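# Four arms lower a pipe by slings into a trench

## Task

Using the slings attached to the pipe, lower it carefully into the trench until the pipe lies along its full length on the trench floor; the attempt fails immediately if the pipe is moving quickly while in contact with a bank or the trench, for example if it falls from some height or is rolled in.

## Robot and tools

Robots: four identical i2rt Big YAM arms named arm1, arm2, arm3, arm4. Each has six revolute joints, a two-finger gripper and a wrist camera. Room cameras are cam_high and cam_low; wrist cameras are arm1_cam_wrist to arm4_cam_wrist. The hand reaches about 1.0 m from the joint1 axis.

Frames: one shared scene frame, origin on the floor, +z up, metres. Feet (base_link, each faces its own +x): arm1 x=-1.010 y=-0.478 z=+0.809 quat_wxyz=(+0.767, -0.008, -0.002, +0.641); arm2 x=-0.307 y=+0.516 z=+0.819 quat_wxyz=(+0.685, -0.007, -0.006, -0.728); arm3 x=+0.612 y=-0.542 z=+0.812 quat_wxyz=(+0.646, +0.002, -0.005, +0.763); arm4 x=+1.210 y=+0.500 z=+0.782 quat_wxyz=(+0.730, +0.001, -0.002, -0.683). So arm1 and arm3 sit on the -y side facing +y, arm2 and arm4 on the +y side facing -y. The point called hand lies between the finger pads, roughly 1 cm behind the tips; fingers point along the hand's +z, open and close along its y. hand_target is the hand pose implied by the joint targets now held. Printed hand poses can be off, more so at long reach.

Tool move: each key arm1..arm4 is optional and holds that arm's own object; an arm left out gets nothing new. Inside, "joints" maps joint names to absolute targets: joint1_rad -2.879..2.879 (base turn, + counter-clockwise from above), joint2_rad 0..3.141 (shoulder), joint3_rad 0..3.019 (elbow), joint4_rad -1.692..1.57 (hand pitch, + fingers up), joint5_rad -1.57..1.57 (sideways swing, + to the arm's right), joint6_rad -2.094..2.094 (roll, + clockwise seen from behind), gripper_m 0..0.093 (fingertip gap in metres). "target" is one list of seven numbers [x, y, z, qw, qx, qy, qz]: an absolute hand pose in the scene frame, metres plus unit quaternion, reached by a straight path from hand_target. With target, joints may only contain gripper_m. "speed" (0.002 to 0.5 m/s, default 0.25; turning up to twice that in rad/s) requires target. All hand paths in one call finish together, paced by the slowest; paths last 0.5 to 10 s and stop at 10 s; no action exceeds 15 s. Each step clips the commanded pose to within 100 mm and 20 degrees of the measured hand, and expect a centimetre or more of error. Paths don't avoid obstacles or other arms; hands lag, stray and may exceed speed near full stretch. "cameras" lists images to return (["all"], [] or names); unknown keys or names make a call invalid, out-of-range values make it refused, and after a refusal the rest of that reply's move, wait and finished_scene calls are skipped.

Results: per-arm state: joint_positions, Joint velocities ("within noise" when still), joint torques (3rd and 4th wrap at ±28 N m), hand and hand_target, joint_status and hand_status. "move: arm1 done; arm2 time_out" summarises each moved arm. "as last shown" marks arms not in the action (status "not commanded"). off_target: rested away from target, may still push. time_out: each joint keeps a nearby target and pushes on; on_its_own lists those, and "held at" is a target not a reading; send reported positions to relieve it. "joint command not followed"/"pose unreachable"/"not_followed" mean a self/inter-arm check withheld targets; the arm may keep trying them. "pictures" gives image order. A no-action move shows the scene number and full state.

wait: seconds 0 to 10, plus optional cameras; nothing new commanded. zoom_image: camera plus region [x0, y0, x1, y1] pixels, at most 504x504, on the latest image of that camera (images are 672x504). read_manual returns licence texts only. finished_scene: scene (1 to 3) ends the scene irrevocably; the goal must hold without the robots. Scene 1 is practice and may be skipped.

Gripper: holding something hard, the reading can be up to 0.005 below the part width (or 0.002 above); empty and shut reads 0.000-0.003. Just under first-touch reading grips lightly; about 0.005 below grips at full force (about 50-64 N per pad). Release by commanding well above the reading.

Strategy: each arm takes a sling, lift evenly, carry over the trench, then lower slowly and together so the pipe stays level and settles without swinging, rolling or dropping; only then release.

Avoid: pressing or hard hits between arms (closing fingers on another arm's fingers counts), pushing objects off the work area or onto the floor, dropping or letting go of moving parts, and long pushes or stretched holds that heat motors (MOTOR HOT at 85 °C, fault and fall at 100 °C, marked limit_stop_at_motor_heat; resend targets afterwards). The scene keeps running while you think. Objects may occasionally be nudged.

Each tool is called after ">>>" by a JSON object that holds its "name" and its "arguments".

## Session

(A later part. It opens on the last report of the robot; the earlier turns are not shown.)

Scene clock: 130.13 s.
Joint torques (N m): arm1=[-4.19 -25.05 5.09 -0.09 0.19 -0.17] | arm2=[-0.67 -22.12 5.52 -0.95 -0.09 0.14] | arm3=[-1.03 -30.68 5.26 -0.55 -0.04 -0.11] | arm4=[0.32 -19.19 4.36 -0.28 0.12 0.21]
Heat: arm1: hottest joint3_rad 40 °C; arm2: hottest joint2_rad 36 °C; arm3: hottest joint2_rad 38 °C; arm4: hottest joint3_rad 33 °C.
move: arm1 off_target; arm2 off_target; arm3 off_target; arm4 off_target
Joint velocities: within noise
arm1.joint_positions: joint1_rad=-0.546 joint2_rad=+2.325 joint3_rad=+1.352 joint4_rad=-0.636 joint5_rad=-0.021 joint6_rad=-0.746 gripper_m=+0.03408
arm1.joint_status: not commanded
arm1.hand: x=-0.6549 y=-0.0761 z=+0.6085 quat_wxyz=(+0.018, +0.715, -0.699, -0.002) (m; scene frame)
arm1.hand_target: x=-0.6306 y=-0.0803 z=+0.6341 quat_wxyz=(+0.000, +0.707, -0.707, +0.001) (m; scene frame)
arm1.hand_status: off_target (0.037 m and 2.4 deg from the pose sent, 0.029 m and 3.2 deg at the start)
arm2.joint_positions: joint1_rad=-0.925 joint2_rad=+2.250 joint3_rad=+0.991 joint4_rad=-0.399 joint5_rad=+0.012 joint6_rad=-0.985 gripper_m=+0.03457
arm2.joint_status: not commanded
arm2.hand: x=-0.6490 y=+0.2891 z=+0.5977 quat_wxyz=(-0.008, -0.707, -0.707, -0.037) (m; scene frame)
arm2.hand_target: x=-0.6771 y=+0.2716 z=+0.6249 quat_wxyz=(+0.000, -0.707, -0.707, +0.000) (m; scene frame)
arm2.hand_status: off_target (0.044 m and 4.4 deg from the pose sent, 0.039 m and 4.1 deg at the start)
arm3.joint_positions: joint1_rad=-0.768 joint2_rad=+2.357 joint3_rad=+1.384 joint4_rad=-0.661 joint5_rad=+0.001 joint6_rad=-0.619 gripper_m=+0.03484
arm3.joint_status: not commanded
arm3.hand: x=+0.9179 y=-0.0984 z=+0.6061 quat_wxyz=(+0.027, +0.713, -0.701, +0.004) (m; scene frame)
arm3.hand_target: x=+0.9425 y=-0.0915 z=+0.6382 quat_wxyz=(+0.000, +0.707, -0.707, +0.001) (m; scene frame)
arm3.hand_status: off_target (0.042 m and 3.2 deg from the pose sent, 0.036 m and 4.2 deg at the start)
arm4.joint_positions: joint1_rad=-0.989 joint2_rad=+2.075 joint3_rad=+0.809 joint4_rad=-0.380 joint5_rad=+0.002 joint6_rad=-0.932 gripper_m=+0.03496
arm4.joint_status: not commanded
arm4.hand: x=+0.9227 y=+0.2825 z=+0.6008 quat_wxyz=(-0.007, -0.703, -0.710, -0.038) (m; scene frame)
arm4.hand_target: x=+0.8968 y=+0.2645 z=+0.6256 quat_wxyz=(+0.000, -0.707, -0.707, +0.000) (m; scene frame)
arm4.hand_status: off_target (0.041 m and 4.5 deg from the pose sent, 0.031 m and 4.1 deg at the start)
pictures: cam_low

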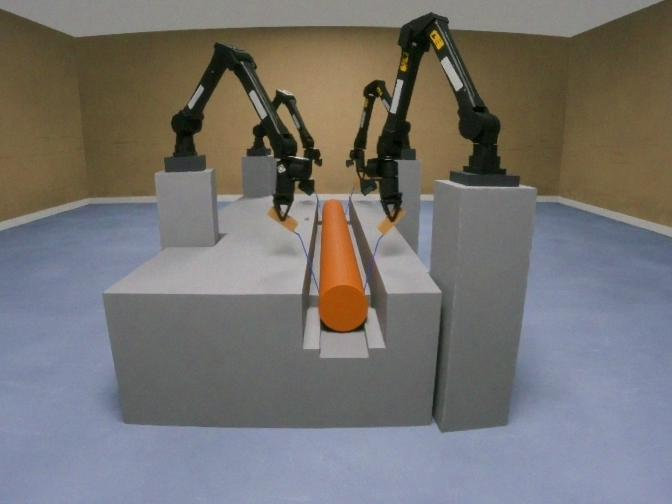

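>>> {"name": "move", "arguments": {"arm1": {"target": [-0.630, -0.084, 0.613, 0, 0.7071, -0.7071, 0], "speed": 0.025}, "arm2": {"target": [-0.678, 0.268, 0.603, 0, -0.7071, -0.7071, 0], "speed": 0.025}, "arm3": {"target": [0.943, -0.093, 0.617, 0, 0.7071, -0.7071, 0], "speed": 0.025}, "arm4": {"target": [0.896, 0.262, 0.604, 0, -0.7071, -0.7071, 0], "speed": 0.025}, "cameras": ["cam_low"]}}

>>> {"name": "zoom_image", "arguments": {"camera": "cam_low", "region": [295, 270, 395, 370]}}

>>> {"name": "zoom_image", "arguments": {"camera": "cam_low", "region": [300, 185, 380, 245]}}

Scene clock: 140.37 s.
Joint torques (N m): arm1=[-3.31 -23.65 5.27 0.24 0.26 -0.13] | arm2=[-0.38 -20.66 5.42 -0.47 -0.09 0.13] | arm3=[-0.67 -28.22 5.57 -0.12 -0.07 -0.08] | arm4=[0.38 -16.91 4.3 0.27 0.12 0.25]
Heat: arm1: hottest joint3_rad 39 °C; arm2: hottest joint2_rad 37 °C; arm3: hottest joint2_rad 38 °C; arm4: hottest joint3_rad 32 °C.
move: arm1 off_target; arm2 off_target; arm3 off_target; arm4 off_target
Joint velocities: within noise
arm1.joint_positions: joint1_rad=-0.554 joint2_rad=+2.347 joint3_rad=+1.352 joint4_rad=-0.603 joint5_rad=-0.023 joint6_rad=-0.754 gripper_m=+0.03408
arm1.joint_status: not commanded
arm1.hand: x=-0.6511 y=-0.0782 z=+0.5971 quat_wxyz=(+0.012, +0.715, -0.699, -0.003) (m; scene frame)
arm1.hand_target: x=-0.6303 y=-0.0843 z=+0.6126 quat_wxyz=(+0.000, +0.707, -0.707, +0.000) (m; scene frame)
arm1.hand_status: off_target (0.027 m and 1.9 deg from the pose sent, 0.026 m and 2.4 deg at the start)
arm2.joint_positions: joint1_rad=-0.923 joint2_rad=+2.288 joint3_rad=+1.011 joint4_rad=-0.370 joint5_rad=+0.012 joint6_rad=-0.983 gripper_m=+0.03457
arm2.joint_status: not commanded
arm2.hand: x=-0.6531 y=+0.2850 z=+0.5844 quat_wxyz=(-0.007, -0.707, -0.706, -0.032) (m; scene frame)
arm2.hand_target: x=-0.6775 y=+0.2683 z=+0.6034 quat_wxyz=(+0.000, -0.707, -0.707, +0.000) (m; scene frame)
arm2.hand_status: off_target (0.035 m and 3.8 deg from the pose sent, 0.036 m and 4.4 deg at the start)
arm3.joint_positions: joint1_rad=-0.777 joint2_rad=+2.372 joint3_rad=+1.384 joint4_rad=-0.634 joint5_rad=+0.001 joint6_rad=-0.626 gripper_m=+0.03484
arm3.joint_status: not commanded
arm3.hand: x=+0.9225 y=-0.0996 z=+0.5981 quat_wxyz=(+0.021, +0.712, -0.702, +0.003) (m; scene frame)
arm3.hand_target: x=+0.9429 y=-0.0933 z=+0.6171 quat_wxyz=(+0.000, +0.707, -0.707, +0.000) (m; scene frame)
arm3.hand_status: off_target (0.029 m and 2.5 deg from the pose sent, 0.028 m and 3.2 deg at the start)
arm4.joint_positions: joint1_rad=-0.988 joint2_rad=+2.110 joint3_rad=+0.821 joint4_rad=-0.344 joint5_rad=+0.002 joint6_rad=-0.930 gripper_m=+0.03497
arm4.joint_status: not commanded
arm4.hand: x=+0.9189 y=+0.2788 z=+0.5895 quat_wxyz=(-0.006, -0.704, -0.710, -0.031) (m; scene frame)
arm4.hand_target: x=+0.8964 y=+0.2623 z=+0.6045 quat_wxyz=(+0.000, -0.707, -0.707, +0.000) (m; scene frame)
arm4.hand_status: off_target (0.032 m and 3.7 deg from the pose sent, 0.034 m and 4.5 deg at the start)
pictures: cam_low

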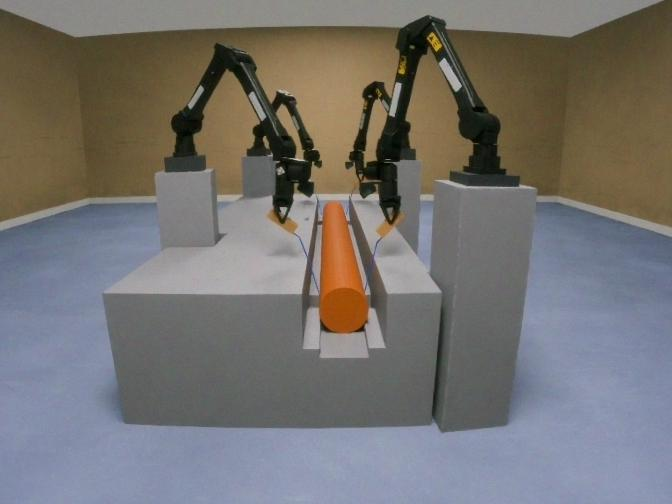

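Scaled by 5.040.

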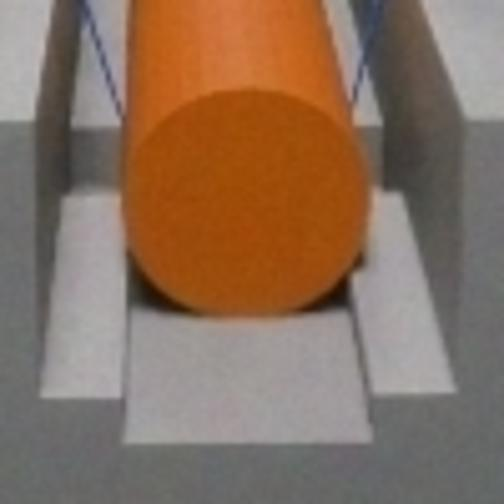

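Scaled by 6.300.

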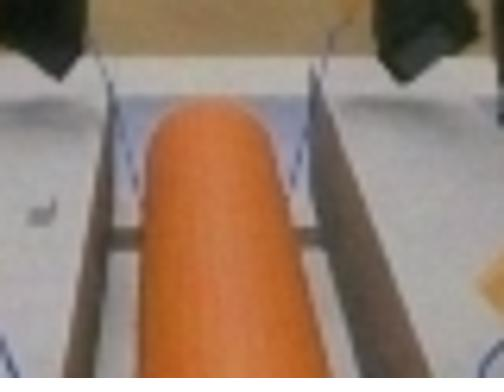

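>>> {"name": "move", "arguments": {"arm1": {"target": [-0.630, -0.086, 0.593, 0, 0.7071, -0.7071, 0], "speed": 0.025}, "arm2": {"target": [-0.678, 0.268, 0.583, 0, -0.7071, -0.7071, 0], "speed": 0.025}, "arm3": {"target": [0.943, -0.104, 0.597, 0, 0.7071, -0.7071, 0], "speed": 0.025}, "arm4": {"target": [0.896, 0.255, 0.584, 0, -0.7071, -0.7071, 0], "speed": 0.025}, "cameras": ["cam_low"]}}

>>> {"name": "zoom_image", "arguments": {"camera": "cam_low", "region": [295, 270, 395, 370]}}

>>> {"name": "zoom_image", "arguments": {"camera": "cam_low", "region": [300, 185, 380, 245]}}

Scene clock: 146.77 s.
Joint torques (N m): arm1=[-2.32 -19.25 5.87 0.76 0.24 -0.07] | arm2=[-0.38 -17.67 5.55 -0.01 -0.1 0.13] | arm3=[0.44 -25.58 4.64 0.43 -0.09 -0.05] | arm4=[1.08 -13.92 4.12 0.65 0.1 0.31]
Heat: arm1: hottest joint2_rad 38 °C; arm2: hottest joint2_rad 37 °C; arm3: hottest joint2_rad 38 °C; arm4: hottest joint3_rad 32 °C.
move: arm1 off_target; arm2 off_target; arm3 done; arm4 off_target
Joint velocities: within noise
arm1.joint_positions: joint1_rad=-0.569 joint2_rad=+2.347 joint3_rad=+1.352 joint4_rad=-0.585 joint5_rad=-0.023 joint6_rad=-0.759 gripper_m=+0.03408
arm1.joint_status: not commanded
arm1.hand: x=-0.6420 y=-0.0807 z=+0.5972 quat_wxyz=(+0.003, +0.711, -0.703, -0.003) (m; scene frame)
arm1.hand_target: x=-0.6304 y=-0.0861 z=+0.5932 quat_wxyz=(+0.000, +0.707, -0.707, +0.000) (m; scene frame)
arm1.hand_status: off_target (0.014 m and 0.9 deg from the pose sent, 0.023 m and 1.9 deg at the start)
arm2.joint_positions: joint1_rad=-0.923 joint2_rad=+2.305 joint3_rad=+1.027 joint4_rad=-0.347 joint5_rad=+0.012 joint6_rad=-0.983 gripper_m=+0.03457
arm2.joint_status: not commanded
arm2.hand: x=-0.6613 y=+0.2796 z=+0.5791 quat_wxyz=(-0.005, -0.707, -0.707, -0.020) (m; scene frame)
arm2.hand_target: x=-0.6778 y=+0.2682 z=+0.5836 quat_wxyz=(+0.000, -0.707, -0.707, +0.000) (m; scene frame)
arm2.hand_status: off_target (0.021 m and 2.4 deg from the pose sent, 0.030 m and 3.8 deg at the start)
arm3.joint_positions: joint1_rad=-0.802 joint2_rad=+2.372 joint3_rad=+1.378 joint4_rad=-0.598 joint5_rad=+0.001 joint6_rad=-0.639 gripper_m=+0.03484
arm3.joint_status: not commanded
arm3.hand: x=+0.9371 y=-0.1030 z=+0.5966 quat_wxyz=(+0.005, +0.708, -0.707, +0.000) (m; scene frame)
arm3.hand_target: x=+0.9430 y=-0.1040 z=+0.5971 quat_wxyz=(+0.000, +0.707, -0.707, +0.000) (m; scene frame)
arm3.hand_status: done (0.006 m and 0.6 deg from the pose sent, 0.021 m and 2.6 deg at the start)
arm4.joint_positions: joint1_rad=-0.983 joint2_rad=+2.133 joint3_rad=+0.849 joint4_rad=-0.317 joint5_rad=+0.002 joint6_rad=-0.922 gripper_m=+0.03497
arm4.joint_status: not commanded
arm4.hand: x=+0.9068 y=+0.2678 z=+0.5837 quat_wxyz=(-0.003, -0.705, -0.709, -0.016) (m; scene frame)
arm4.hand_target: x=+0.8963 y=+0.2552 z=+0.5844 quat_wxyz=(+0.000, -0.707, -0.707, +0.000) (m; scene frame)
arm4.hand_status: off_target (0.017 m and 1.9 deg from the pose sent, 0.034 m and 3.7 deg at the start)
pictures: cam_low

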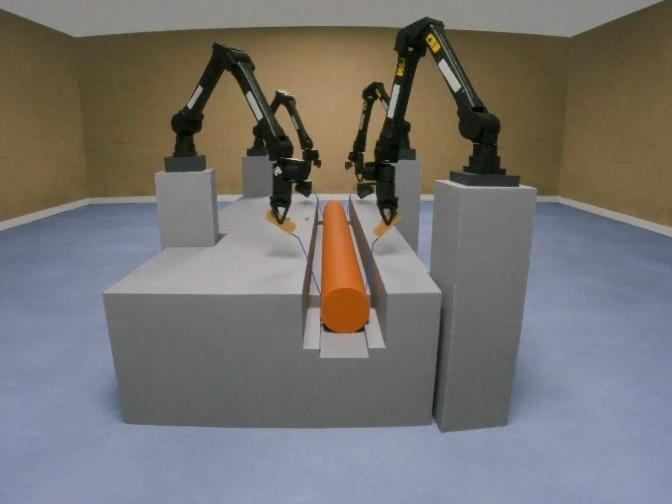

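Scaled by 5.040.

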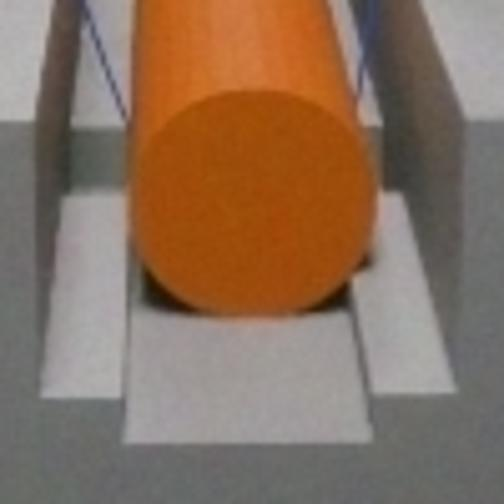

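Scaled by 6.300.

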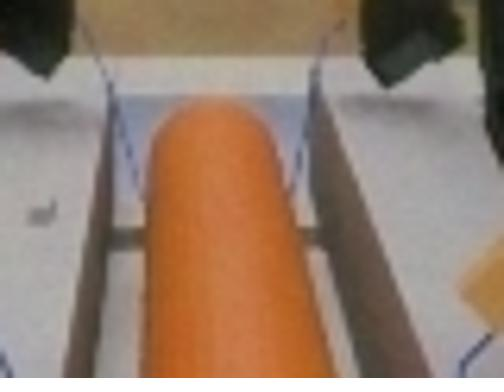

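>>> {"name": "move", "arguments": {"arm1": {"target": [-0.632, -0.092, 0.566, 0, 0.7071, -0.7071, 0], "speed": 0.025}, "arm3": {"target": [0.941, -0.110, 0.566, 0, 0.7071, -0.7071, 0], "speed": 0.025}, "cameras": ["cam_low"]}}

>>> {"name": "zoom_image", "arguments": {"camera": "cam_low", "region": [295, 270, 395, 370]}}

>>> {"name": "zoom_image", "arguments": {"camera": "cam_low", "region": [300, 185, 380, 245]}}

Scene clock: 156.23 s.
Joint torques (N m): arm1=[-1.26 -18.26 5.74 0.94 0.05 -0.1] | arm2=[-0.5 -17.67 5.56 -0.02 -0.1 0.13] | arm3=[0.32 -23.53 4.57 0.5 -0.09 -0.06] | arm4=[1.08 -13.92 4.11 0.66 0.09 0.31]
Heat: arm1: hottest joint2_rad 38 °C; arm2: hottest joint2_rad 37 °C; arm3: hottest joint2_rad 38 °C; arm4: hottest joint3_rad 32 °C.
move: arm1 off_target; arm3 off_target
Joint velocities: within noise
arm1.joint_positions: joint1_rad=-0.585 joint2_rad=+2.378 joint3_rad=+1.352 joint4_rad=-0.539 joint5_rad=-0.019 joint6_rad=-0.762 gripper_m=+0.03408
arm1.joint_status: not commanded
arm1.hand: x=-0.6348 y=-0.0869 z=+0.5811 quat_wxyz=(-0.004, +0.707, -0.707, -0.001) (m; scene frame)
arm1.hand_target: x=-0.6324 y=-0.0923 z=+0.5664 quat_wxyz=(+0.000, +0.707, -0.707, +0.000) (m; scene frame)
arm1.hand_status: off_target (0.016 m and 0.5 deg from the pose sent, 0.035 m and 0.9 deg at the start)
arm2, arm4: as last shown
arm2.joint_positions: joint1_rad=-0.923 joint2_rad=+2.305 joint3_rad=+1.027 joint4_rad=-0.346 joint5_rad=+0.012 joint6_rad=-0.983 gripper_m=+0.03457
arm2.hand: x=-0.6614 y=+0.2796 z=+0.5791 quat_wxyz=(-0.005, -0.707, -0.707, -0.020) (m; scene frame)
arm3.joint_positions: joint1_rad=-0.804 joint2_rad=+2.410 joint3_rad=+1.378 joint4_rad=-0.541 joint5_rad=+0.001 joint6_rad=-0.643 gripper_m=+0.03484
arm3.joint_status: not commanded
arm3.hand: x=+0.9382 y=-0.1034 z=+0.5765 quat_wxyz=(-0.004, +0.708, -0.706, -0.002) (m; scene frame)
arm3.hand_target: x=+0.9407 y=-0.1101 z=+0.5663 quat_wxyz=(+0.000, +0.707, -0.707, +0.000) (m; scene frame)
arm3.hand_status: off_target (0.013 m and 0.5 deg from the pose sent, 0.032 m and 0.6 deg at the start)
arm4.joint_positions: joint1_rad=-0.983 joint2_rad=+2.133 joint3_rad=+0.849 joint4_rad=-0.317 joint5_rad=+0.002 joint6_rad=-0.921 gripper_m=+0.03497
arm4.hand: x=+0.9068 y=+0.2678 z=+0.5837 quat_wxyz=(-0.003, -0.706, -0.708, -0.016) (m; scene frame)
pictures: cam_low

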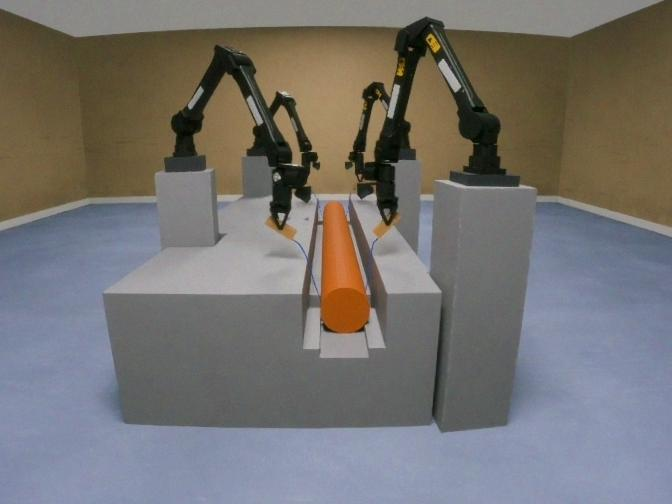

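Scaled by 5.040.

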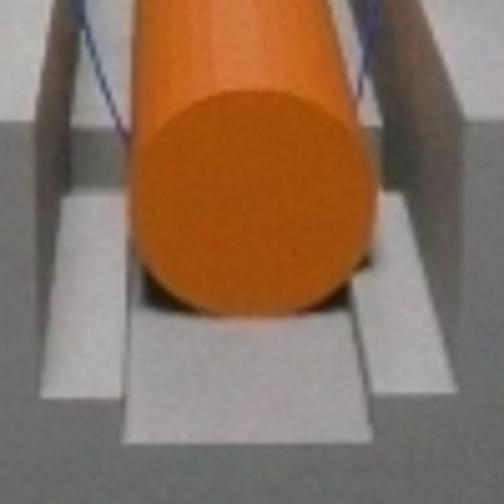

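Scaled by 6.300.

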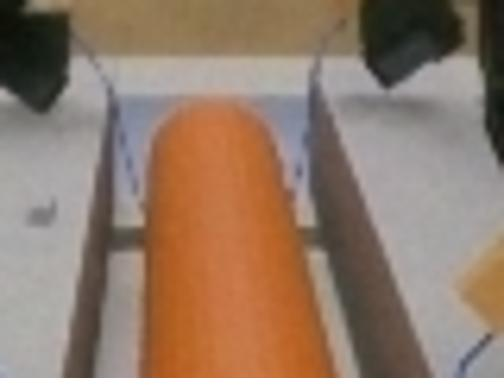

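>>> {"name": "move", "arguments": {"arm1": {"target": [-0.635, -0.100, 0.546, 0, 0.7071, -0.7071, 0], "speed": 0.03}, "arm2": {"target": [-0.675, 0.277, 0.563, 0, -0.7071, -0.7071, 0], "speed": 0.025}, "arm3": {"target": [0.940, -0.114, 0.546, 0, 0.7071, -0.7071, 0], "speed": 0.03}, "arm4": {"target": [0.900, 0.267, 0.564, 0, -0.7071, -0.7071, 0], "speed": 0.025}, "cameras": ["cam_low"]}}

>>> {"name": "zoom_image", "arguments": {"camera": "cam_low", "region": [295, 270, 395, 370]}}

>>> {"name": "zoom_image", "arguments": {"camera": "cam_low", "region": [240, 130, 430, 370]}}

Scene clock: 164.83 s.
Joint torques (N m): arm1=[-0.85 -18.9 4.9 1.1 0.05 -0.1] | arm2=[-1.55 -17.03 4.88 0.03 -0.08 0.08] | arm3=[0.38 -23.65 4.71 0.44 -0.09 -0.06] | arm4=[-0.26 -14.21 2.62 0.65 0.09 0.1]
Heat: arm1: hottest joint2_rad 38 °C; arm2: hottest joint2_rad 37 °C; arm3: hottest joint2_rad 39 °C; arm4: hottest joint3_rad 32 °C.
move: arm1 off_target; arm2 off_target; arm3 off_target; arm4 done
Joint velocities: within noise
arm1.joint_positions: joint1_rad=-0.591 joint2_rad=+2.413 joint3_rad=+1.352 joint4_rad=-0.495 joint5_rad=-0.019 joint6_rad=-0.768 gripper_m=+0.03408
arm1.joint_status: not commanded
arm1.hand: x=-0.6337 y=-0.0905 z=+0.5634 quat_wxyz=(-0.009, +0.707, -0.707, -0.002) (m; scene frame)
arm1.hand_target: x=-0.6355 y=-0.1002 z=+0.5466 quat_wxyz=(+0.000, +0.707, -0.707, +0.000) (m; scene frame)
arm1.hand_status: off_target (0.020 m and 1.0 deg from the pose sent, 0.037 m and 0.5 deg at the start)
arm2.joint_positions: joint1_rad=-0.923 joint2_rad=+2.345 joint3_rad=+1.027 joint4_rad=-0.298 joint5_rad=+0.012 joint6_rad=-0.989 gripper_m=+0.03457
arm2.joint_status: not commanded
arm2.hand: x=-0.6584 y=+0.2813 z=+0.5625 quat_wxyz=(-0.004, -0.705, -0.709, -0.016) (m; scene frame)
arm2.hand_target: x=-0.6748 y=+0.2773 z=+0.5635 quat_wxyz=(+0.000, -0.707, -0.707, +0.000) (m; scene frame)
arm2.hand_status: off_target (0.017 m and 2.0 deg from the pose sent, 0.021 m and 2.4 deg at the start)
arm3.joint_positions: joint1_rad=-0.808 joint2_rad=+2.450 joint3_rad=+1.378 joint4_rad=-0.506 joint5_rad=+0.001 joint6_rad=-0.646 gripper_m=+0.03484
arm3.joint_status: not commanded
arm3.hand: x=+0.9358 y=-0.1097 z=+0.5556 quat_wxyz=(-0.001, +0.708, -0.706, -0.001) (m; scene frame)
arm3.hand_target: x=+0.9399 y=-0.1141 z=+0.5463 quat_wxyz=(+0.000, +0.707, -0.707, +0.000) (m; scene frame)
arm3.hand_status: off_target (0.011 m and 0.3 deg from the pose sent, 0.032 m and 0.5 deg at the start)
arm4.joint_positions: joint1_rad=-0.983 joint2_rad=+2.186 joint3_rad=+0.849 joint4_rad=-0.252 joint5_rad=+0.003 joint6_rad=-0.921 gripper_m=+0.03496
arm4.joint_status: not commanded
arm4.hand: x=+0.9082 y=+0.2689 z=+0.5645 quat_wxyz=(-0.002, -0.706, -0.708, -0.010) (m; scene frame)
arm4.hand_target: x=+0.9000 y=+0.2671 z=+0.5642 quat_wxyz=(+0.000, -0.707, -0.707, +0.000) (m; scene frame)
arm4.hand_status: done (0.008 m and 1.1 deg from the pose sent, 0.021 m and 1.9 deg at the start)
pictures: cam_low

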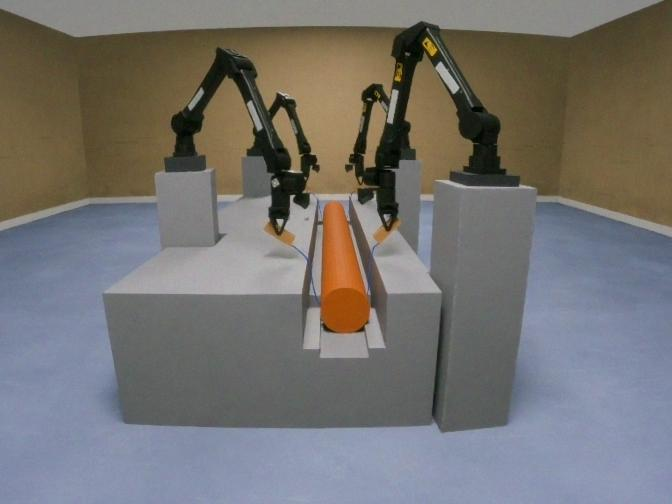

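Scaled by 5.040.

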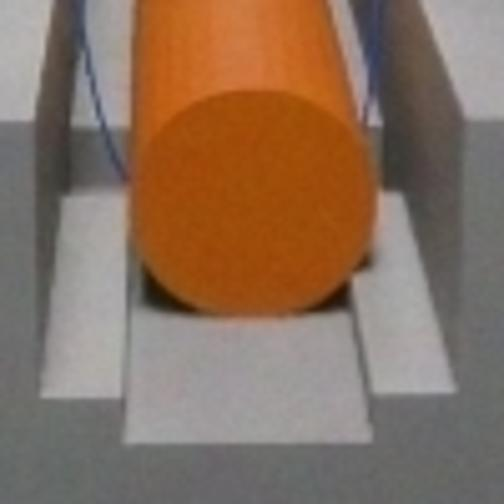

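Scaled by 2.100.

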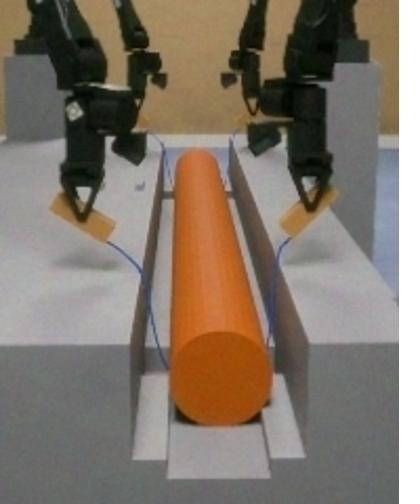

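>>> {"name": "move", "arguments": {"arm1": {"target": [-0.640, -0.125, 0.510, -0.1228, 0.6964, -0.6964, -0.1228], "speed": 0.08}, "arm2": {"target": [-0.668, 0.291, 0.512, -0.1228, -0.6964, -0.6964, 0.1228], "speed": 0.08}, "arm3": {"target": [0.937, -0.128, 0.510, -0.1228, 0.6964, -0.6964, -0.1228], "speed": 0.08}, "arm4": {"target": [0.908, 0.286, 0.512, -0.1228, -0.6964, -0.6964, 0.1228], "speed": 0.08}, "cameras": ["cam_low"]}}

>>> {"name": "zoom_image", "arguments": {"camera": "cam_low", "region": [240, 130, 430, 370]}}

Scene clock: 182.03 s.
Joint torques (N m): arm1=[-0.5 -17.08 2.85 1.58 -0.37 -0.11] | arm2=[-1.44 -16.73 0.98 0.61 -0.56 0.04] | arm3=[0.62 -22.07 2.76 1.13 -0.53 -0.07] | arm4=[-0.26 -13.86 -0.21 1.14 -0.32 -0.03]
Heat: arm1: hottest joint2_rad 38 °C; arm2: hottest joint2_rad 36 °C; arm3: hottest joint2_rad 37 °C; arm4: hottest joint3_rad 31 °C.
move: arm1 off_target; arm2 done; arm3 done; arm4 done
Joint velocities: within noise
arm1.joint_positions: joint1_rad=-0.709 joint2_rad=+2.465 joint3_rad=+1.169 joint4_rad=-0.036 joint5_rad=-0.282 joint6_rad=-0.849 gripper_m=+0.03408
arm1.joint_status: not commanded
arm1.hand: x=-0.6333 y=-0.1156 z=+0.5254 quat_wxyz=(-0.131, +0.695, -0.696, -0.121) (m; scene frame)
arm1.hand_target: x=-0.6403 y=-0.1251 z=+0.5107 quat_wxyz=(-0.123, +0.696, -0.696, -0.123) (m; scene frame)
arm1.hand_status: off_target (0.019 m and 0.9 deg from the pose sent, 0.064 m and 19.2 deg at the start)
arm2.joint_positions: joint1_rad=-1.071 joint2_rad=+2.491 joint3_rad=+0.982 joint4_rad=+0.066 joint5_rad=-0.298 joint6_rad=-1.114 gripper_m=+0.03457
arm2.joint_status: not commanded
arm2.hand: x=-0.6647 y=+0.2879 z=+0.5120 quat_wxyz=(-0.124, -0.696, -0.697, +0.115) (m; scene frame)
arm2.hand_target: x=-0.6680 y=+0.2910 z=+0.5120 quat_wxyz=(-0.123, -0.696, -0.696, +0.123) (m; scene frame)
arm2.hand_status: done (0.004 m and 0.9 deg from the pose sent, 0.052 m and 21.1 deg at the start)
arm3.joint_positions: joint1_rad=-0.897 joint2_rad=+2.497 joint3_rad=+1.192 joint4_rad=-0.008 joint5_rad=-0.225 joint6_rad=-0.703 gripper_m=+0.03484
arm3.joint_status: not commanded
arm3.hand: x=+0.9369 y=-0.1220 z=+0.5186 quat_wxyz=(-0.124, +0.697, -0.696, -0.122) (m; scene frame)
arm3.hand_target: x=+0.9370 y=-0.1280 z=+0.5102 quat_wxyz=(-0.123, +0.696, -0.696, -0.123) (m; scene frame)
arm3.hand_status: done (0.010 m and 0.2 deg from the pose sent, 0.049 m and 19.8 deg at the start)
arm4.joint_positions: joint1_rad=-1.153 joint2_rad=+2.364 joint3_rad=+0.767 joint4_rad=+0.182 joint5_rad=-0.301 joint6_rad=-1.057 gripper_m=+0.03496
arm4.joint_status: not commanded
arm4.hand: x=+0.9100 y=+0.2841 z=+0.5117 quat_wxyz=(-0.124, -0.700, -0.694, +0.115) (m; scene frame)
arm4.hand_target: x=+0.9081 y=+0.2861 z=+0.5120 quat_wxyz=(-0.123, -0.696, -0.696, +0.122) (m; scene frame)
arm4.hand_status: done (0.003 m and 1.0 deg from the pose sent, 0.055 m and 20.6 deg at the start)
pictures: cam_low

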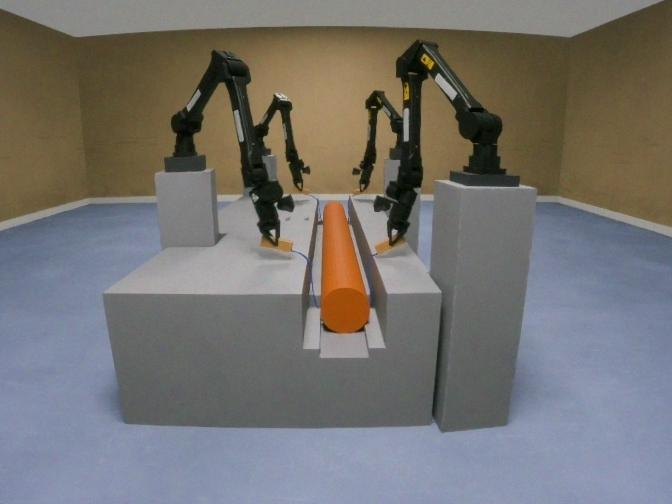

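Scaled by 2.100.

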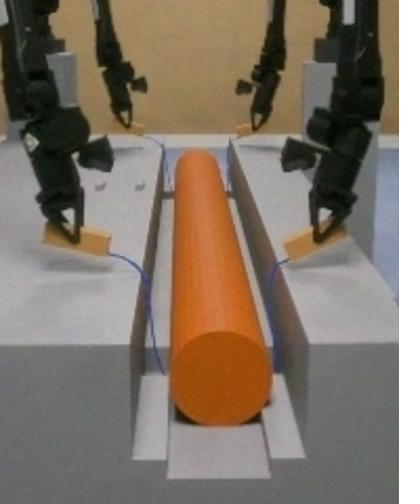

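>>> {"name": "move", "arguments": {"arm1": {"target": [-0.638, -0.127, 0.453, -0.1228, 0.6964, -0.6964, -0.1228], "speed": 0.05}, "arm2": {"target": [-0.667, 0.293, 0.464, -0.1228, -0.6964, -0.6964, 0.1228], "speed": 0.05}, "arm3": {"target": [0.937, -0.130, 0.456, -0.1228, 0.6964, -0.6964, -0.1228], "speed": 0.05}, "arm4": {"target": [0.909, 0.288, 0.464, -0.1228, -0.6964, -0.6964, 0.1228], "speed": 0.05}, "cameras": ["cam_low"]}}

>>> {"name": "zoom_image", "arguments": {"camera": "cam_low", "region": [240, 130, 430, 370]}}

Scene clock: 187.20 s.
Joint torques (N m): arm1=[-0.21 -14.8 5.67 1.8 0.21 0.04] | arm2=[-0.79 -14.39 3.23 0.7 0.24 0.16] | arm3=[1.03 -19.14 4.74 1.18 0.09 0.05] | arm4=[0.32 -11.28 1.22 0.98 0.22 0.05]
Heat: arm1: hottest joint2_rad 38 °C; arm2: hottest joint2_rad 36 °C; arm3: hottest joint2_rad 37 °C; arm4: hottest joint3_rad 31 °C.
move: arm1 off_target; arm2 off_target; arm3 off_target; arm4 off_target
Joint velocities: within noise
arm1.joint_positions: joint1_rad=-0.728 joint2_rad=+2.583 joint3_rad=+1.203 joint4_rad=+0.013 joint5_rad=-0.297 joint6_rad=-0.866 gripper_m=+0.03408
arm1.joint_status: not commanded
arm1.hand: x=-0.6435 y=-0.1338 z=+0.4757 quat_wxyz=(-0.117, +0.694, -0.699, -0.128) (m; scene frame)
arm1.hand_target: x=-0.6390 y=-0.1279 z=+0.4545 quat_wxyz=(-0.123, +0.696, -0.696, -0.123) (m; scene frame)
arm1.hand_status: off_target (0.024 m and 1.0 deg from the pose sent, 0.073 m and 0.9 deg at the start)
arm2.joint_positions: joint1_rad=-1.084 joint2_rad=+2.597 joint3_rad=+1.024 joint4_rad=+0.118 joint5_rad=-0.318 joint6_rad=-1.130 gripper_m=+0.03457
arm2.joint_status: not commanded
arm2.hand: x=-0.6564 y=+0.2937 z=+0.4746 quat_wxyz=(-0.134, -0.695, -0.697, +0.114) (m; scene frame)
arm2.hand_target: x=-0.6667 y=+0.2932 z=+0.4646 quat_wxyz=(-0.123, -0.696, -0.696, +0.123) (m; scene frame)
arm2.hand_status: off_target (0.015 m and 1.6 deg from the pose sent, 0.048 m and 0.9 deg at the start)
arm3.joint_positions: joint1_rad=-0.907 joint2_rad=+2.601 joint3_rad=+1.235 joint4_rad=+0.049 joint5_rad=-0.240 joint6_rad=-0.718 gripper_m=+0.03484
arm3.joint_status: not commanded
arm3.hand: x=+0.9343 y=-0.1291 z=+0.4767 quat_wxyz=(-0.123, +0.698, -0.693, -0.128) (m; scene frame)
arm3.hand_target: x=+0.9363 y=-0.1307 z=+0.4570 quat_wxyz=(-0.123, +0.696, -0.696, -0.123) (m; scene frame)
arm3.hand_status: off_target (0.021 m and 0.7 deg from the pose sent, 0.063 m and 0.2 deg at the start)
arm4.joint_positions: joint1_rad=-1.166 joint2_rad=+2.484 joint3_rad=+0.811 joint4_rad=+0.265 joint5_rad=-0.316 joint6_rad=-1.067 gripper_m=+0.03496
arm4.joint_status: not commanded
arm4.hand: x=+0.9117 y=+0.2872 z=+0.4753 quat_wxyz=(-0.129, -0.699, -0.693, +0.122) (m; scene frame)
arm4.hand_target: x=+0.9092 y=+0.2882 z=+0.4643 quat_wxyz=(-0.123, -0.696, -0.696, +0.123) (m; scene frame)
arm4.hand_status: off_target (0.012 m and 0.8 deg from the pose sent, 0.048 m and 1.0 deg at the start)
pictures: cam_low

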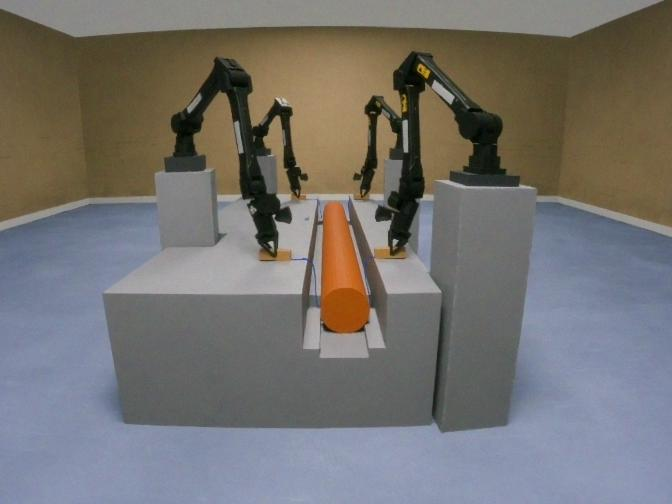

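Scaled by 2.100.

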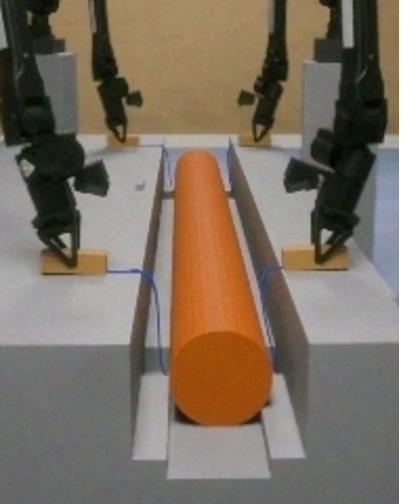

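>>> {"name": "move", "arguments": {"arm1": {"joints": {"gripper_m": 0.07}}, "arm2": {"joints": {"gripper_m": 0.07}}, "arm3": {"joints": {"gripper_m": 0.07}}, "arm4": {"joints": {"gripper_m": 0.07}}, "cameras": []}}

>>> {"name": "move", "arguments": {"arm1": {"target": [-0.640, -0.160, 0.600, -0.1228, 0.6964, -0.6964, -0.1228], "speed": 0.12}, "arm2": {"target": [-0.660, 0.325, 0.600, -0.1228, -0.6964, -0.6964, 0.1228], "speed": 0.12}, "arm3": {"target": [0.937, -0.160, 0.600, -0.1228, 0.6964, -0.6964, -0.1228], "speed": 0.12}, "arm4": {"target": [0.910, 0.320, 0.600, -0.1228, -0.6964, -0.6964, 0.1228], "speed": 0.12}, "cameras": ["cam_low", "cam_high"]}}

>>> {"name": "zoom_image", "arguments": {"camera": "cam_low", "region": [240, 130, 430, 370]}}

>>> {"name": "zoom_image", "arguments": {"camera": "cam_low", "region": [295, 270, 395, 370]}}

Scene clock: 192.70 s.
Joint torques (N m): arm1=[-0.03 -17.32 3.28 1.47 -0.16 0.04] | arm2=[-0.85 -16.56 1.32 0.44 -0.32 0.17] | arm3=[0.97 -21.54 3.15 0.99 -0.23 0.05] | arm4=[0.26 -13.98 -0.1 0.98 -0.11 0.06]
Heat: arm1: hottest joint2_rad 37 °C; arm2: hottest joint2_rad 36 °C; arm3: hottest joint2_rad 36 °C; arm4: hottest joint3_rad 31 °C.
move: arm1 done; arm2 done; arm3 done; arm4 done
Joint velocities: within noise
arm1.joint_positions: joint1_rad=-0.725 joint2_rad=+2.606 joint3_rad=+1.236 joint4_rad=+0.025 joint5_rad=-0.289 joint6_rad=-0.866 gripper_m=+0.06993
arm1.joint_status: all done
arm1.hand: x=-0.6339 y=-0.1267 z=+0.4688 quat_wxyz=(-0.126, +0.695, -0.697, -0.123) (m; scene frame)
arm1.hand_target: x=-0.6389 y=-0.1280 z=+0.4545 quat_wxyz=(-0.123, +0.696, -0.696, -0.123) (m; scene frame)
arm1.hand_status: not commanded
arm2.joint_positions: joint1_rad=-1.084 joint2_rad=+2.619 joint3_rad=+1.045 joint4_rad=+0.124 joint5_rad=-0.304 joint6_rad=-1.131 gripper_m=+0.06995
arm2.joint_status: all done
arm2.hand: x=-0.6612 y=+0.2937 z=+0.4662 quat_wxyz=(-0.127, -0.695, -0.698, +0.115) (m; scene frame)
arm2.hand_target: x=-0.6667 y=+0.2932 z=+0.4646 quat_wxyz=(-0.123, -0.696, -0.696, +0.123) (m; scene frame)
arm2.hand_status: not commanded
arm3.joint_positions: joint1_rad=-0.907 joint2_rad=+2.628 joint3_rad=+1.255 joint4_rad=+0.053 joint5_rad=-0.233 joint6_rad=-0.718 gripper_m=+0.06991
arm3.joint_status: all done
arm3.hand: x=+0.9358 y=-0.1292 z=+0.4661 quat_wxyz=(-0.122, +0.698, -0.694, -0.124) (m; scene frame)
arm3.hand_target: x=+0.9363 y=-0.1307 z=+0.4570 quat_wxyz=(-0.123, +0.696, -0.696, -0.123) (m; scene frame)
arm3.hand_status: not commanded
arm4.joint_positions: joint1_rad=-1.166 joint2_rad=+2.511 joint3_rad=+0.828 joint4_rad=+0.265 joint5_rad=-0.307 joint6_rad=-1.067 gripper_m=+0.06991
arm4.joint_status: all done
arm4.hand: x=+0.9125 y=+0.2892 z=+0.4655 quat_wxyz=(-0.126, -0.700, -0.693, +0.116) (m; scene frame)
arm4.hand_target: x=+0.9092 y=+0.2882 z=+0.4643 quat_wxyz=(-0.123, -0.696, -0.696, +0.123) (m; scene frame)
arm4.hand_status: not commanded
pictures: none
No camera images: "cameras" was empty.

Scene clock: 194.60 s.
Joint torques (N m): arm1=[-0.91 -18.49 3.04 0.5 -0.35 -0.12] | arm2=[-1.55 -15.85 1.78 -0.65 -0.49 0.05] | arm3=[0.38 -21.95 3.18 0.12 -0.5 -0.05] | arm4=[-0.38 -13.22 0.96 -0.01 -0.27 -0.01]
Heat: arm1: hottest joint2_rad 37 °C; arm2: hottest joint2_rad 36 °C; arm3: hottest joint2_rad 37 °C; arm4: hottest joint2_rad 30 °C.
move: arm1 done; arm2 done; arm3 done; arm4 done
Joint velocities: within noise
arm1.joint_positions: joint1_rad=-0.772 joint2_rad=+2.251 joint3_rad=+1.017 joint4_rad=-0.119 joint5_rad=-0.296 joint6_rad=-0.914 gripper_m=+0.06993
arm1.joint_status: not commanded
arm1.hand: x=-0.6375 y=-0.1546 z=+0.5998 quat_wxyz=(-0.129, +0.695, -0.696, -0.122) (m; scene frame)
arm1.hand_target: x=-0.6400 y=-0.1600 z=+0.5999 quat_wxyz=(-0.123, +0.696, -0.696, -0.123) (m; scene frame)
arm1.hand_status: done (0.006 m and 0.7 deg from the pose sent, 0.136 m and 0.4 deg at the start)
arm2.joint_positions: joint1_rad=-1.140 joint2_rad=+2.231 joint3_rad=+0.822 joint4_rad=-0.031 joint5_rad=-0.309 joint6_rad=-1.187 gripper_m=+0.06995
arm2.joint_status: not commanded
arm2.hand: x=-0.6618 y=+0.3194 z=+0.5987 quat_wxyz=(-0.120, -0.694, -0.698, +0.127) (m; scene frame)
arm2.hand_target: x=-0.6600 y=+0.3249 z=+0.6000 quat_wxyz=(-0.123, -0.696, -0.696, +0.123) (m; scene frame)
arm2.hand_status: done (0.006 m and 0.7 deg from the pose sent, 0.137 m and 1.0 deg at the start)
arm3.joint_positions: joint1_rad=-0.943 joint2_rad=+2.267 joint3_rad=+1.026 joint4_rad=-0.081 joint5_rad=-0.237 joint6_rad=-0.750 gripper_m=+0.06991
arm3.joint_status: not commanded
arm3.hand: x=+0.9351 y=-0.1560 z=+0.5994 quat_wxyz=(-0.125, +0.697, -0.695, -0.122) (m; scene frame)
arm3.hand_target: x=+0.9369 y=-0.1600 z=+0.6000 quat_wxyz=(-0.123, +0.696, -0.696, -0.123) (m; scene frame)
arm3.hand_status: done (0.004 m and 0.3 deg from the pose sent, 0.137 m and 0.4 deg at the start)
arm4.joint_positions: joint1_rad=-1.242 joint2_rad=+2.074 joint3_rad=+0.635 joint4_rad=+0.014 joint5_rad=-0.316 joint6_rad=-1.150 gripper_m=+0.06991
arm4.joint_status: not commanded
arm4.hand: x=+0.9090 y=+0.3162 z=+0.5970 quat_wxyz=(-0.122, -0.698, -0.695, +0.124) (m; scene frame)
arm4.hand_target: x=+0.9100 y=+0.3199 z=+0.5999 quat_wxyz=(-0.123, -0.696, -0.696, +0.123) (m; scene frame)
arm4.hand_status: done (0.005 m and 0.3 deg from the pose sent, 0.138 m and 1.0 deg at the start)
pictures: cam_high, cam_low

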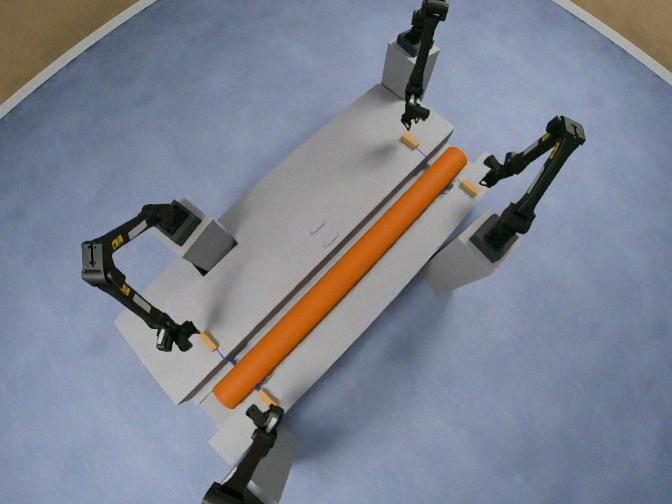

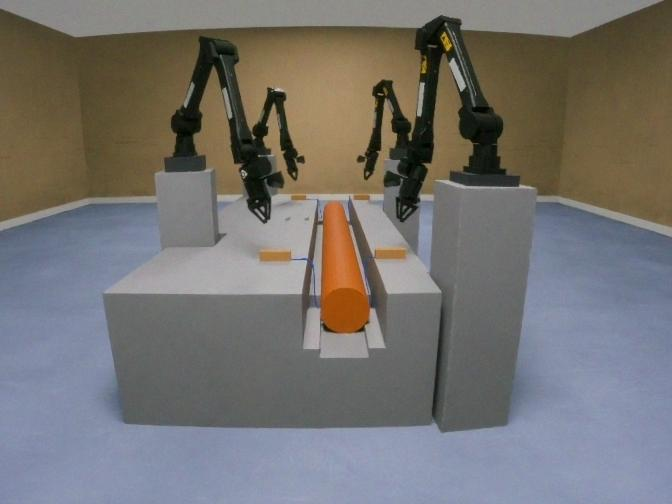

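Scaled by 2.100.

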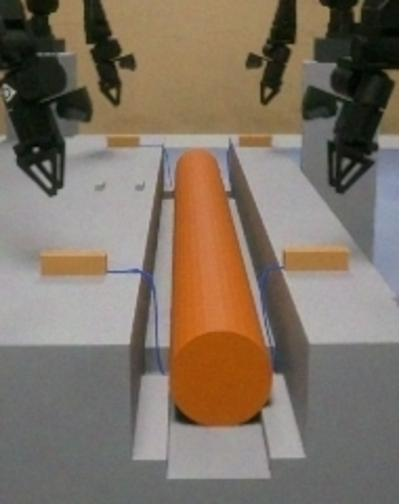

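Scaled by 5.040.

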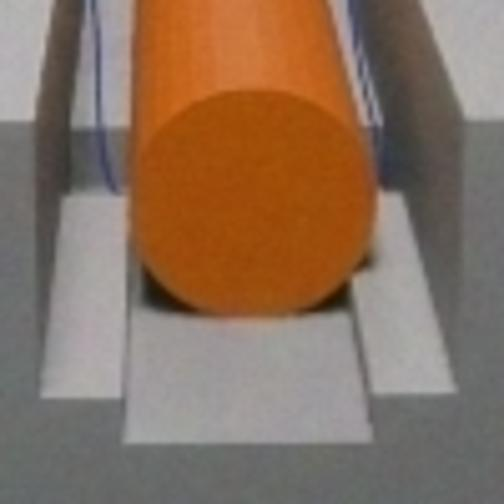

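>>> {"name": "move", "arguments": {"cameras": ["arm3_cam_wrist", "arm4_cam_wrist", "arm1_cam_wrist", "cam_low"]}}

>>> {"name": "zoom_image", "arguments": {"camera": "cam_low", "region": [300, 185, 380, 245]}}

Scene clock: 205.57 s.
Joint torques (N m): arm1=[-0.67 -18.32 3.18 0.55 -0.35 -0.12] | arm2=[-1.55 -15.79 1.87 -0.66 -0.49 0.06] | arm3=[0.44 -22.12 3.18 0.17 -0.5 -0.06] | arm4=[-0.44 -13.16 1.01 -0.01 -0.27 -0.01]
Heat: arm1: hottest joint2_rad 37 °C; arm2: hottest joint2_rad 36 °C; arm3: hottest joint2_rad 37 °C; arm4: hottest joint2_rad 30 °C.
Joint velocities: within noise
arm1.joint_positions: joint1_rad=-0.772 joint2_rad=+2.251 joint3_rad=+1.017 joint4_rad=-0.119 joint5_rad=-0.296 joint6_rad=-0.914 gripper_m=+0.06993
arm1.joint_status: not commanded
arm1.hand: x=-0.6375 y=-0.1546 z=+0.5998 quat_wxyz=(-0.129, +0.696, -0.696, -0.122) (m; scene frame)
arm1.hand_target: x=-0.6400 y=-0.1600 z=+0.5999 quat_wxyz=(-0.123, +0.696, -0.696, -0.123) (m; scene frame)
arm1.hand_status: done (0.006 m and 0.8 deg from the pose sent, 0.136 m and 0.4 deg at the start)
arm2.joint_positions: joint1_rad=-1.140 joint2_rad=+2.231 joint3_rad=+0.822 joint4_rad=-0.031 joint5_rad=-0.309 joint6_rad=-1.187 gripper_m=+0.06995
arm2.joint_status: not commanded
arm2.hand: x=-0.6618 y=+0.3194 z=+0.5987 quat_wxyz=(-0.120, -0.694, -0.699, +0.127) (m; scene frame)
arm2.hand_target: x=-0.6600 y=+0.3249 z=+0.6000 quat_wxyz=(-0.123, -0.696, -0.696, +0.123) (m; scene frame)
arm2.hand_status: done (0.006 m and 0.7 deg from the pose sent, 0.137 m and 1.0 deg at the start)
arm3.joint_positions: joint1_rad=-0.943 joint2_rad=+2.267 joint3_rad=+1.026 joint4_rad=-0.081 joint5_rad=-0.237 joint6_rad=-0.750 gripper_m=+0.06991
arm3.joint_status: not commanded
arm3.hand: x=+0.9351 y=-0.1561 z=+0.5993 quat_wxyz=(-0.125, +0.697, -0.695, -0.122) (m; scene frame)
arm3.hand_target: x=+0.9370 y=-0.1600 z=+0.6000 quat_wxyz=(-0.123, +0.696, -0.696, -0.123) (m; scene frame)
arm3.hand_status: done (0.004 m and 0.3 deg from the pose sent, 0.137 m and 0.4 deg at the start)
arm4.joint_positions: joint1_rad=-1.242 joint2_rad=+2.074 joint3_rad=+0.635 joint4_rad=+0.014 joint5_rad=-0.316 joint6_rad=-1.150 gripper_m=+0.06991
arm4.joint_status: not commanded
arm4.hand: x=+0.9090 y=+0.3162 z=+0.5970 quat_wxyz=(-0.122, -0.698, -0.695, +0.124) (m; scene frame)
arm4.hand_target: x=+0.9100 y=+0.3199 z=+0.5999 quat_wxyz=(-0.123, -0.696, -0.696, +0.123) (m; scene frame)
arm4.hand_status: done (0.005 m and 0.3 deg from the pose sent, 0.138 m and 1.0 deg at the start)
pictures: arm1_cam_wrist, arm3_cam_wrist, arm4_cam_wrist, cam_low

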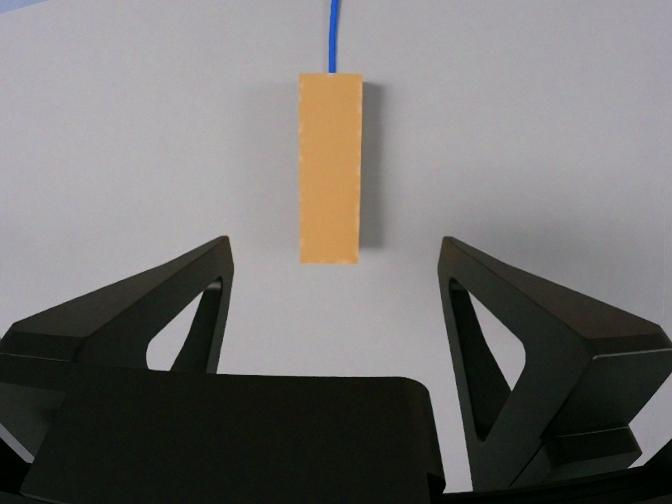

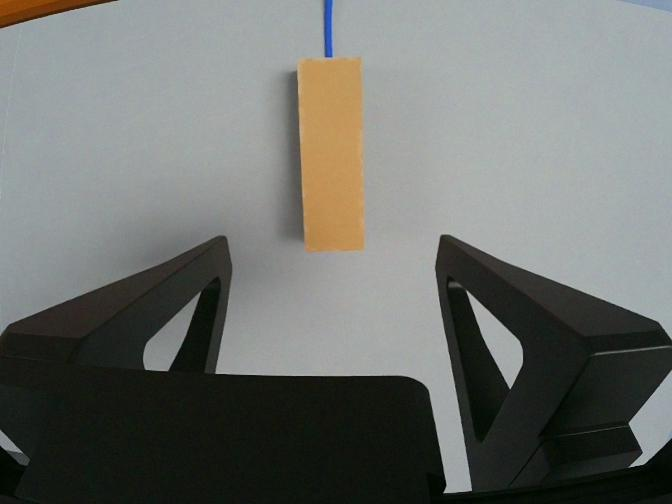

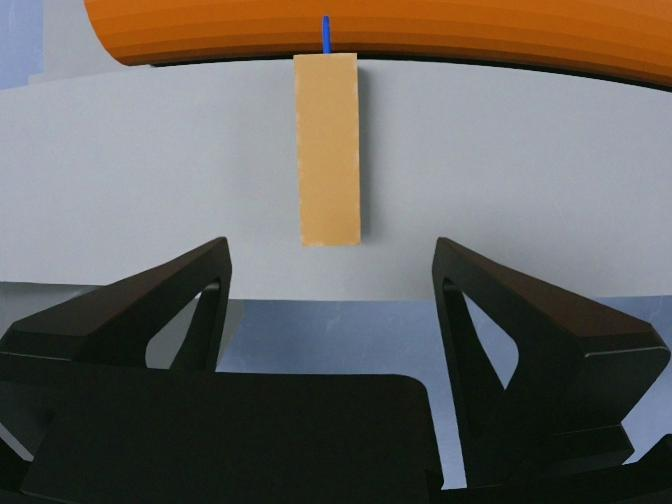

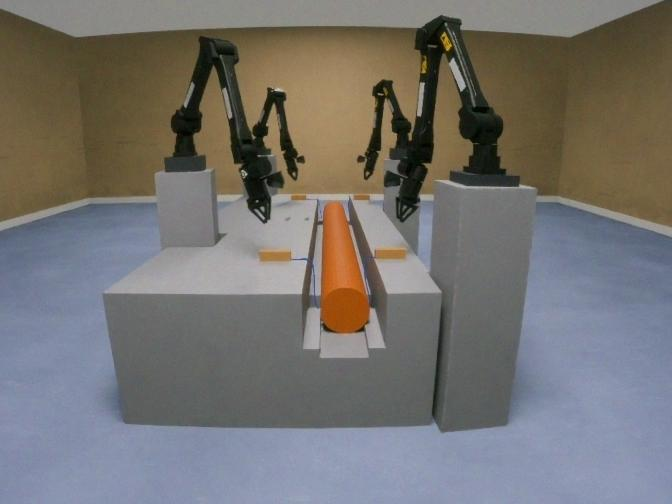

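Scaled by 6.300.

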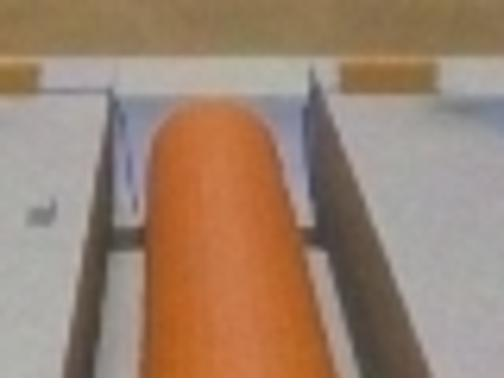

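>>> {"name": "finished_scene", "arguments": {"scene": 2}}

The scene is finished: the task was done.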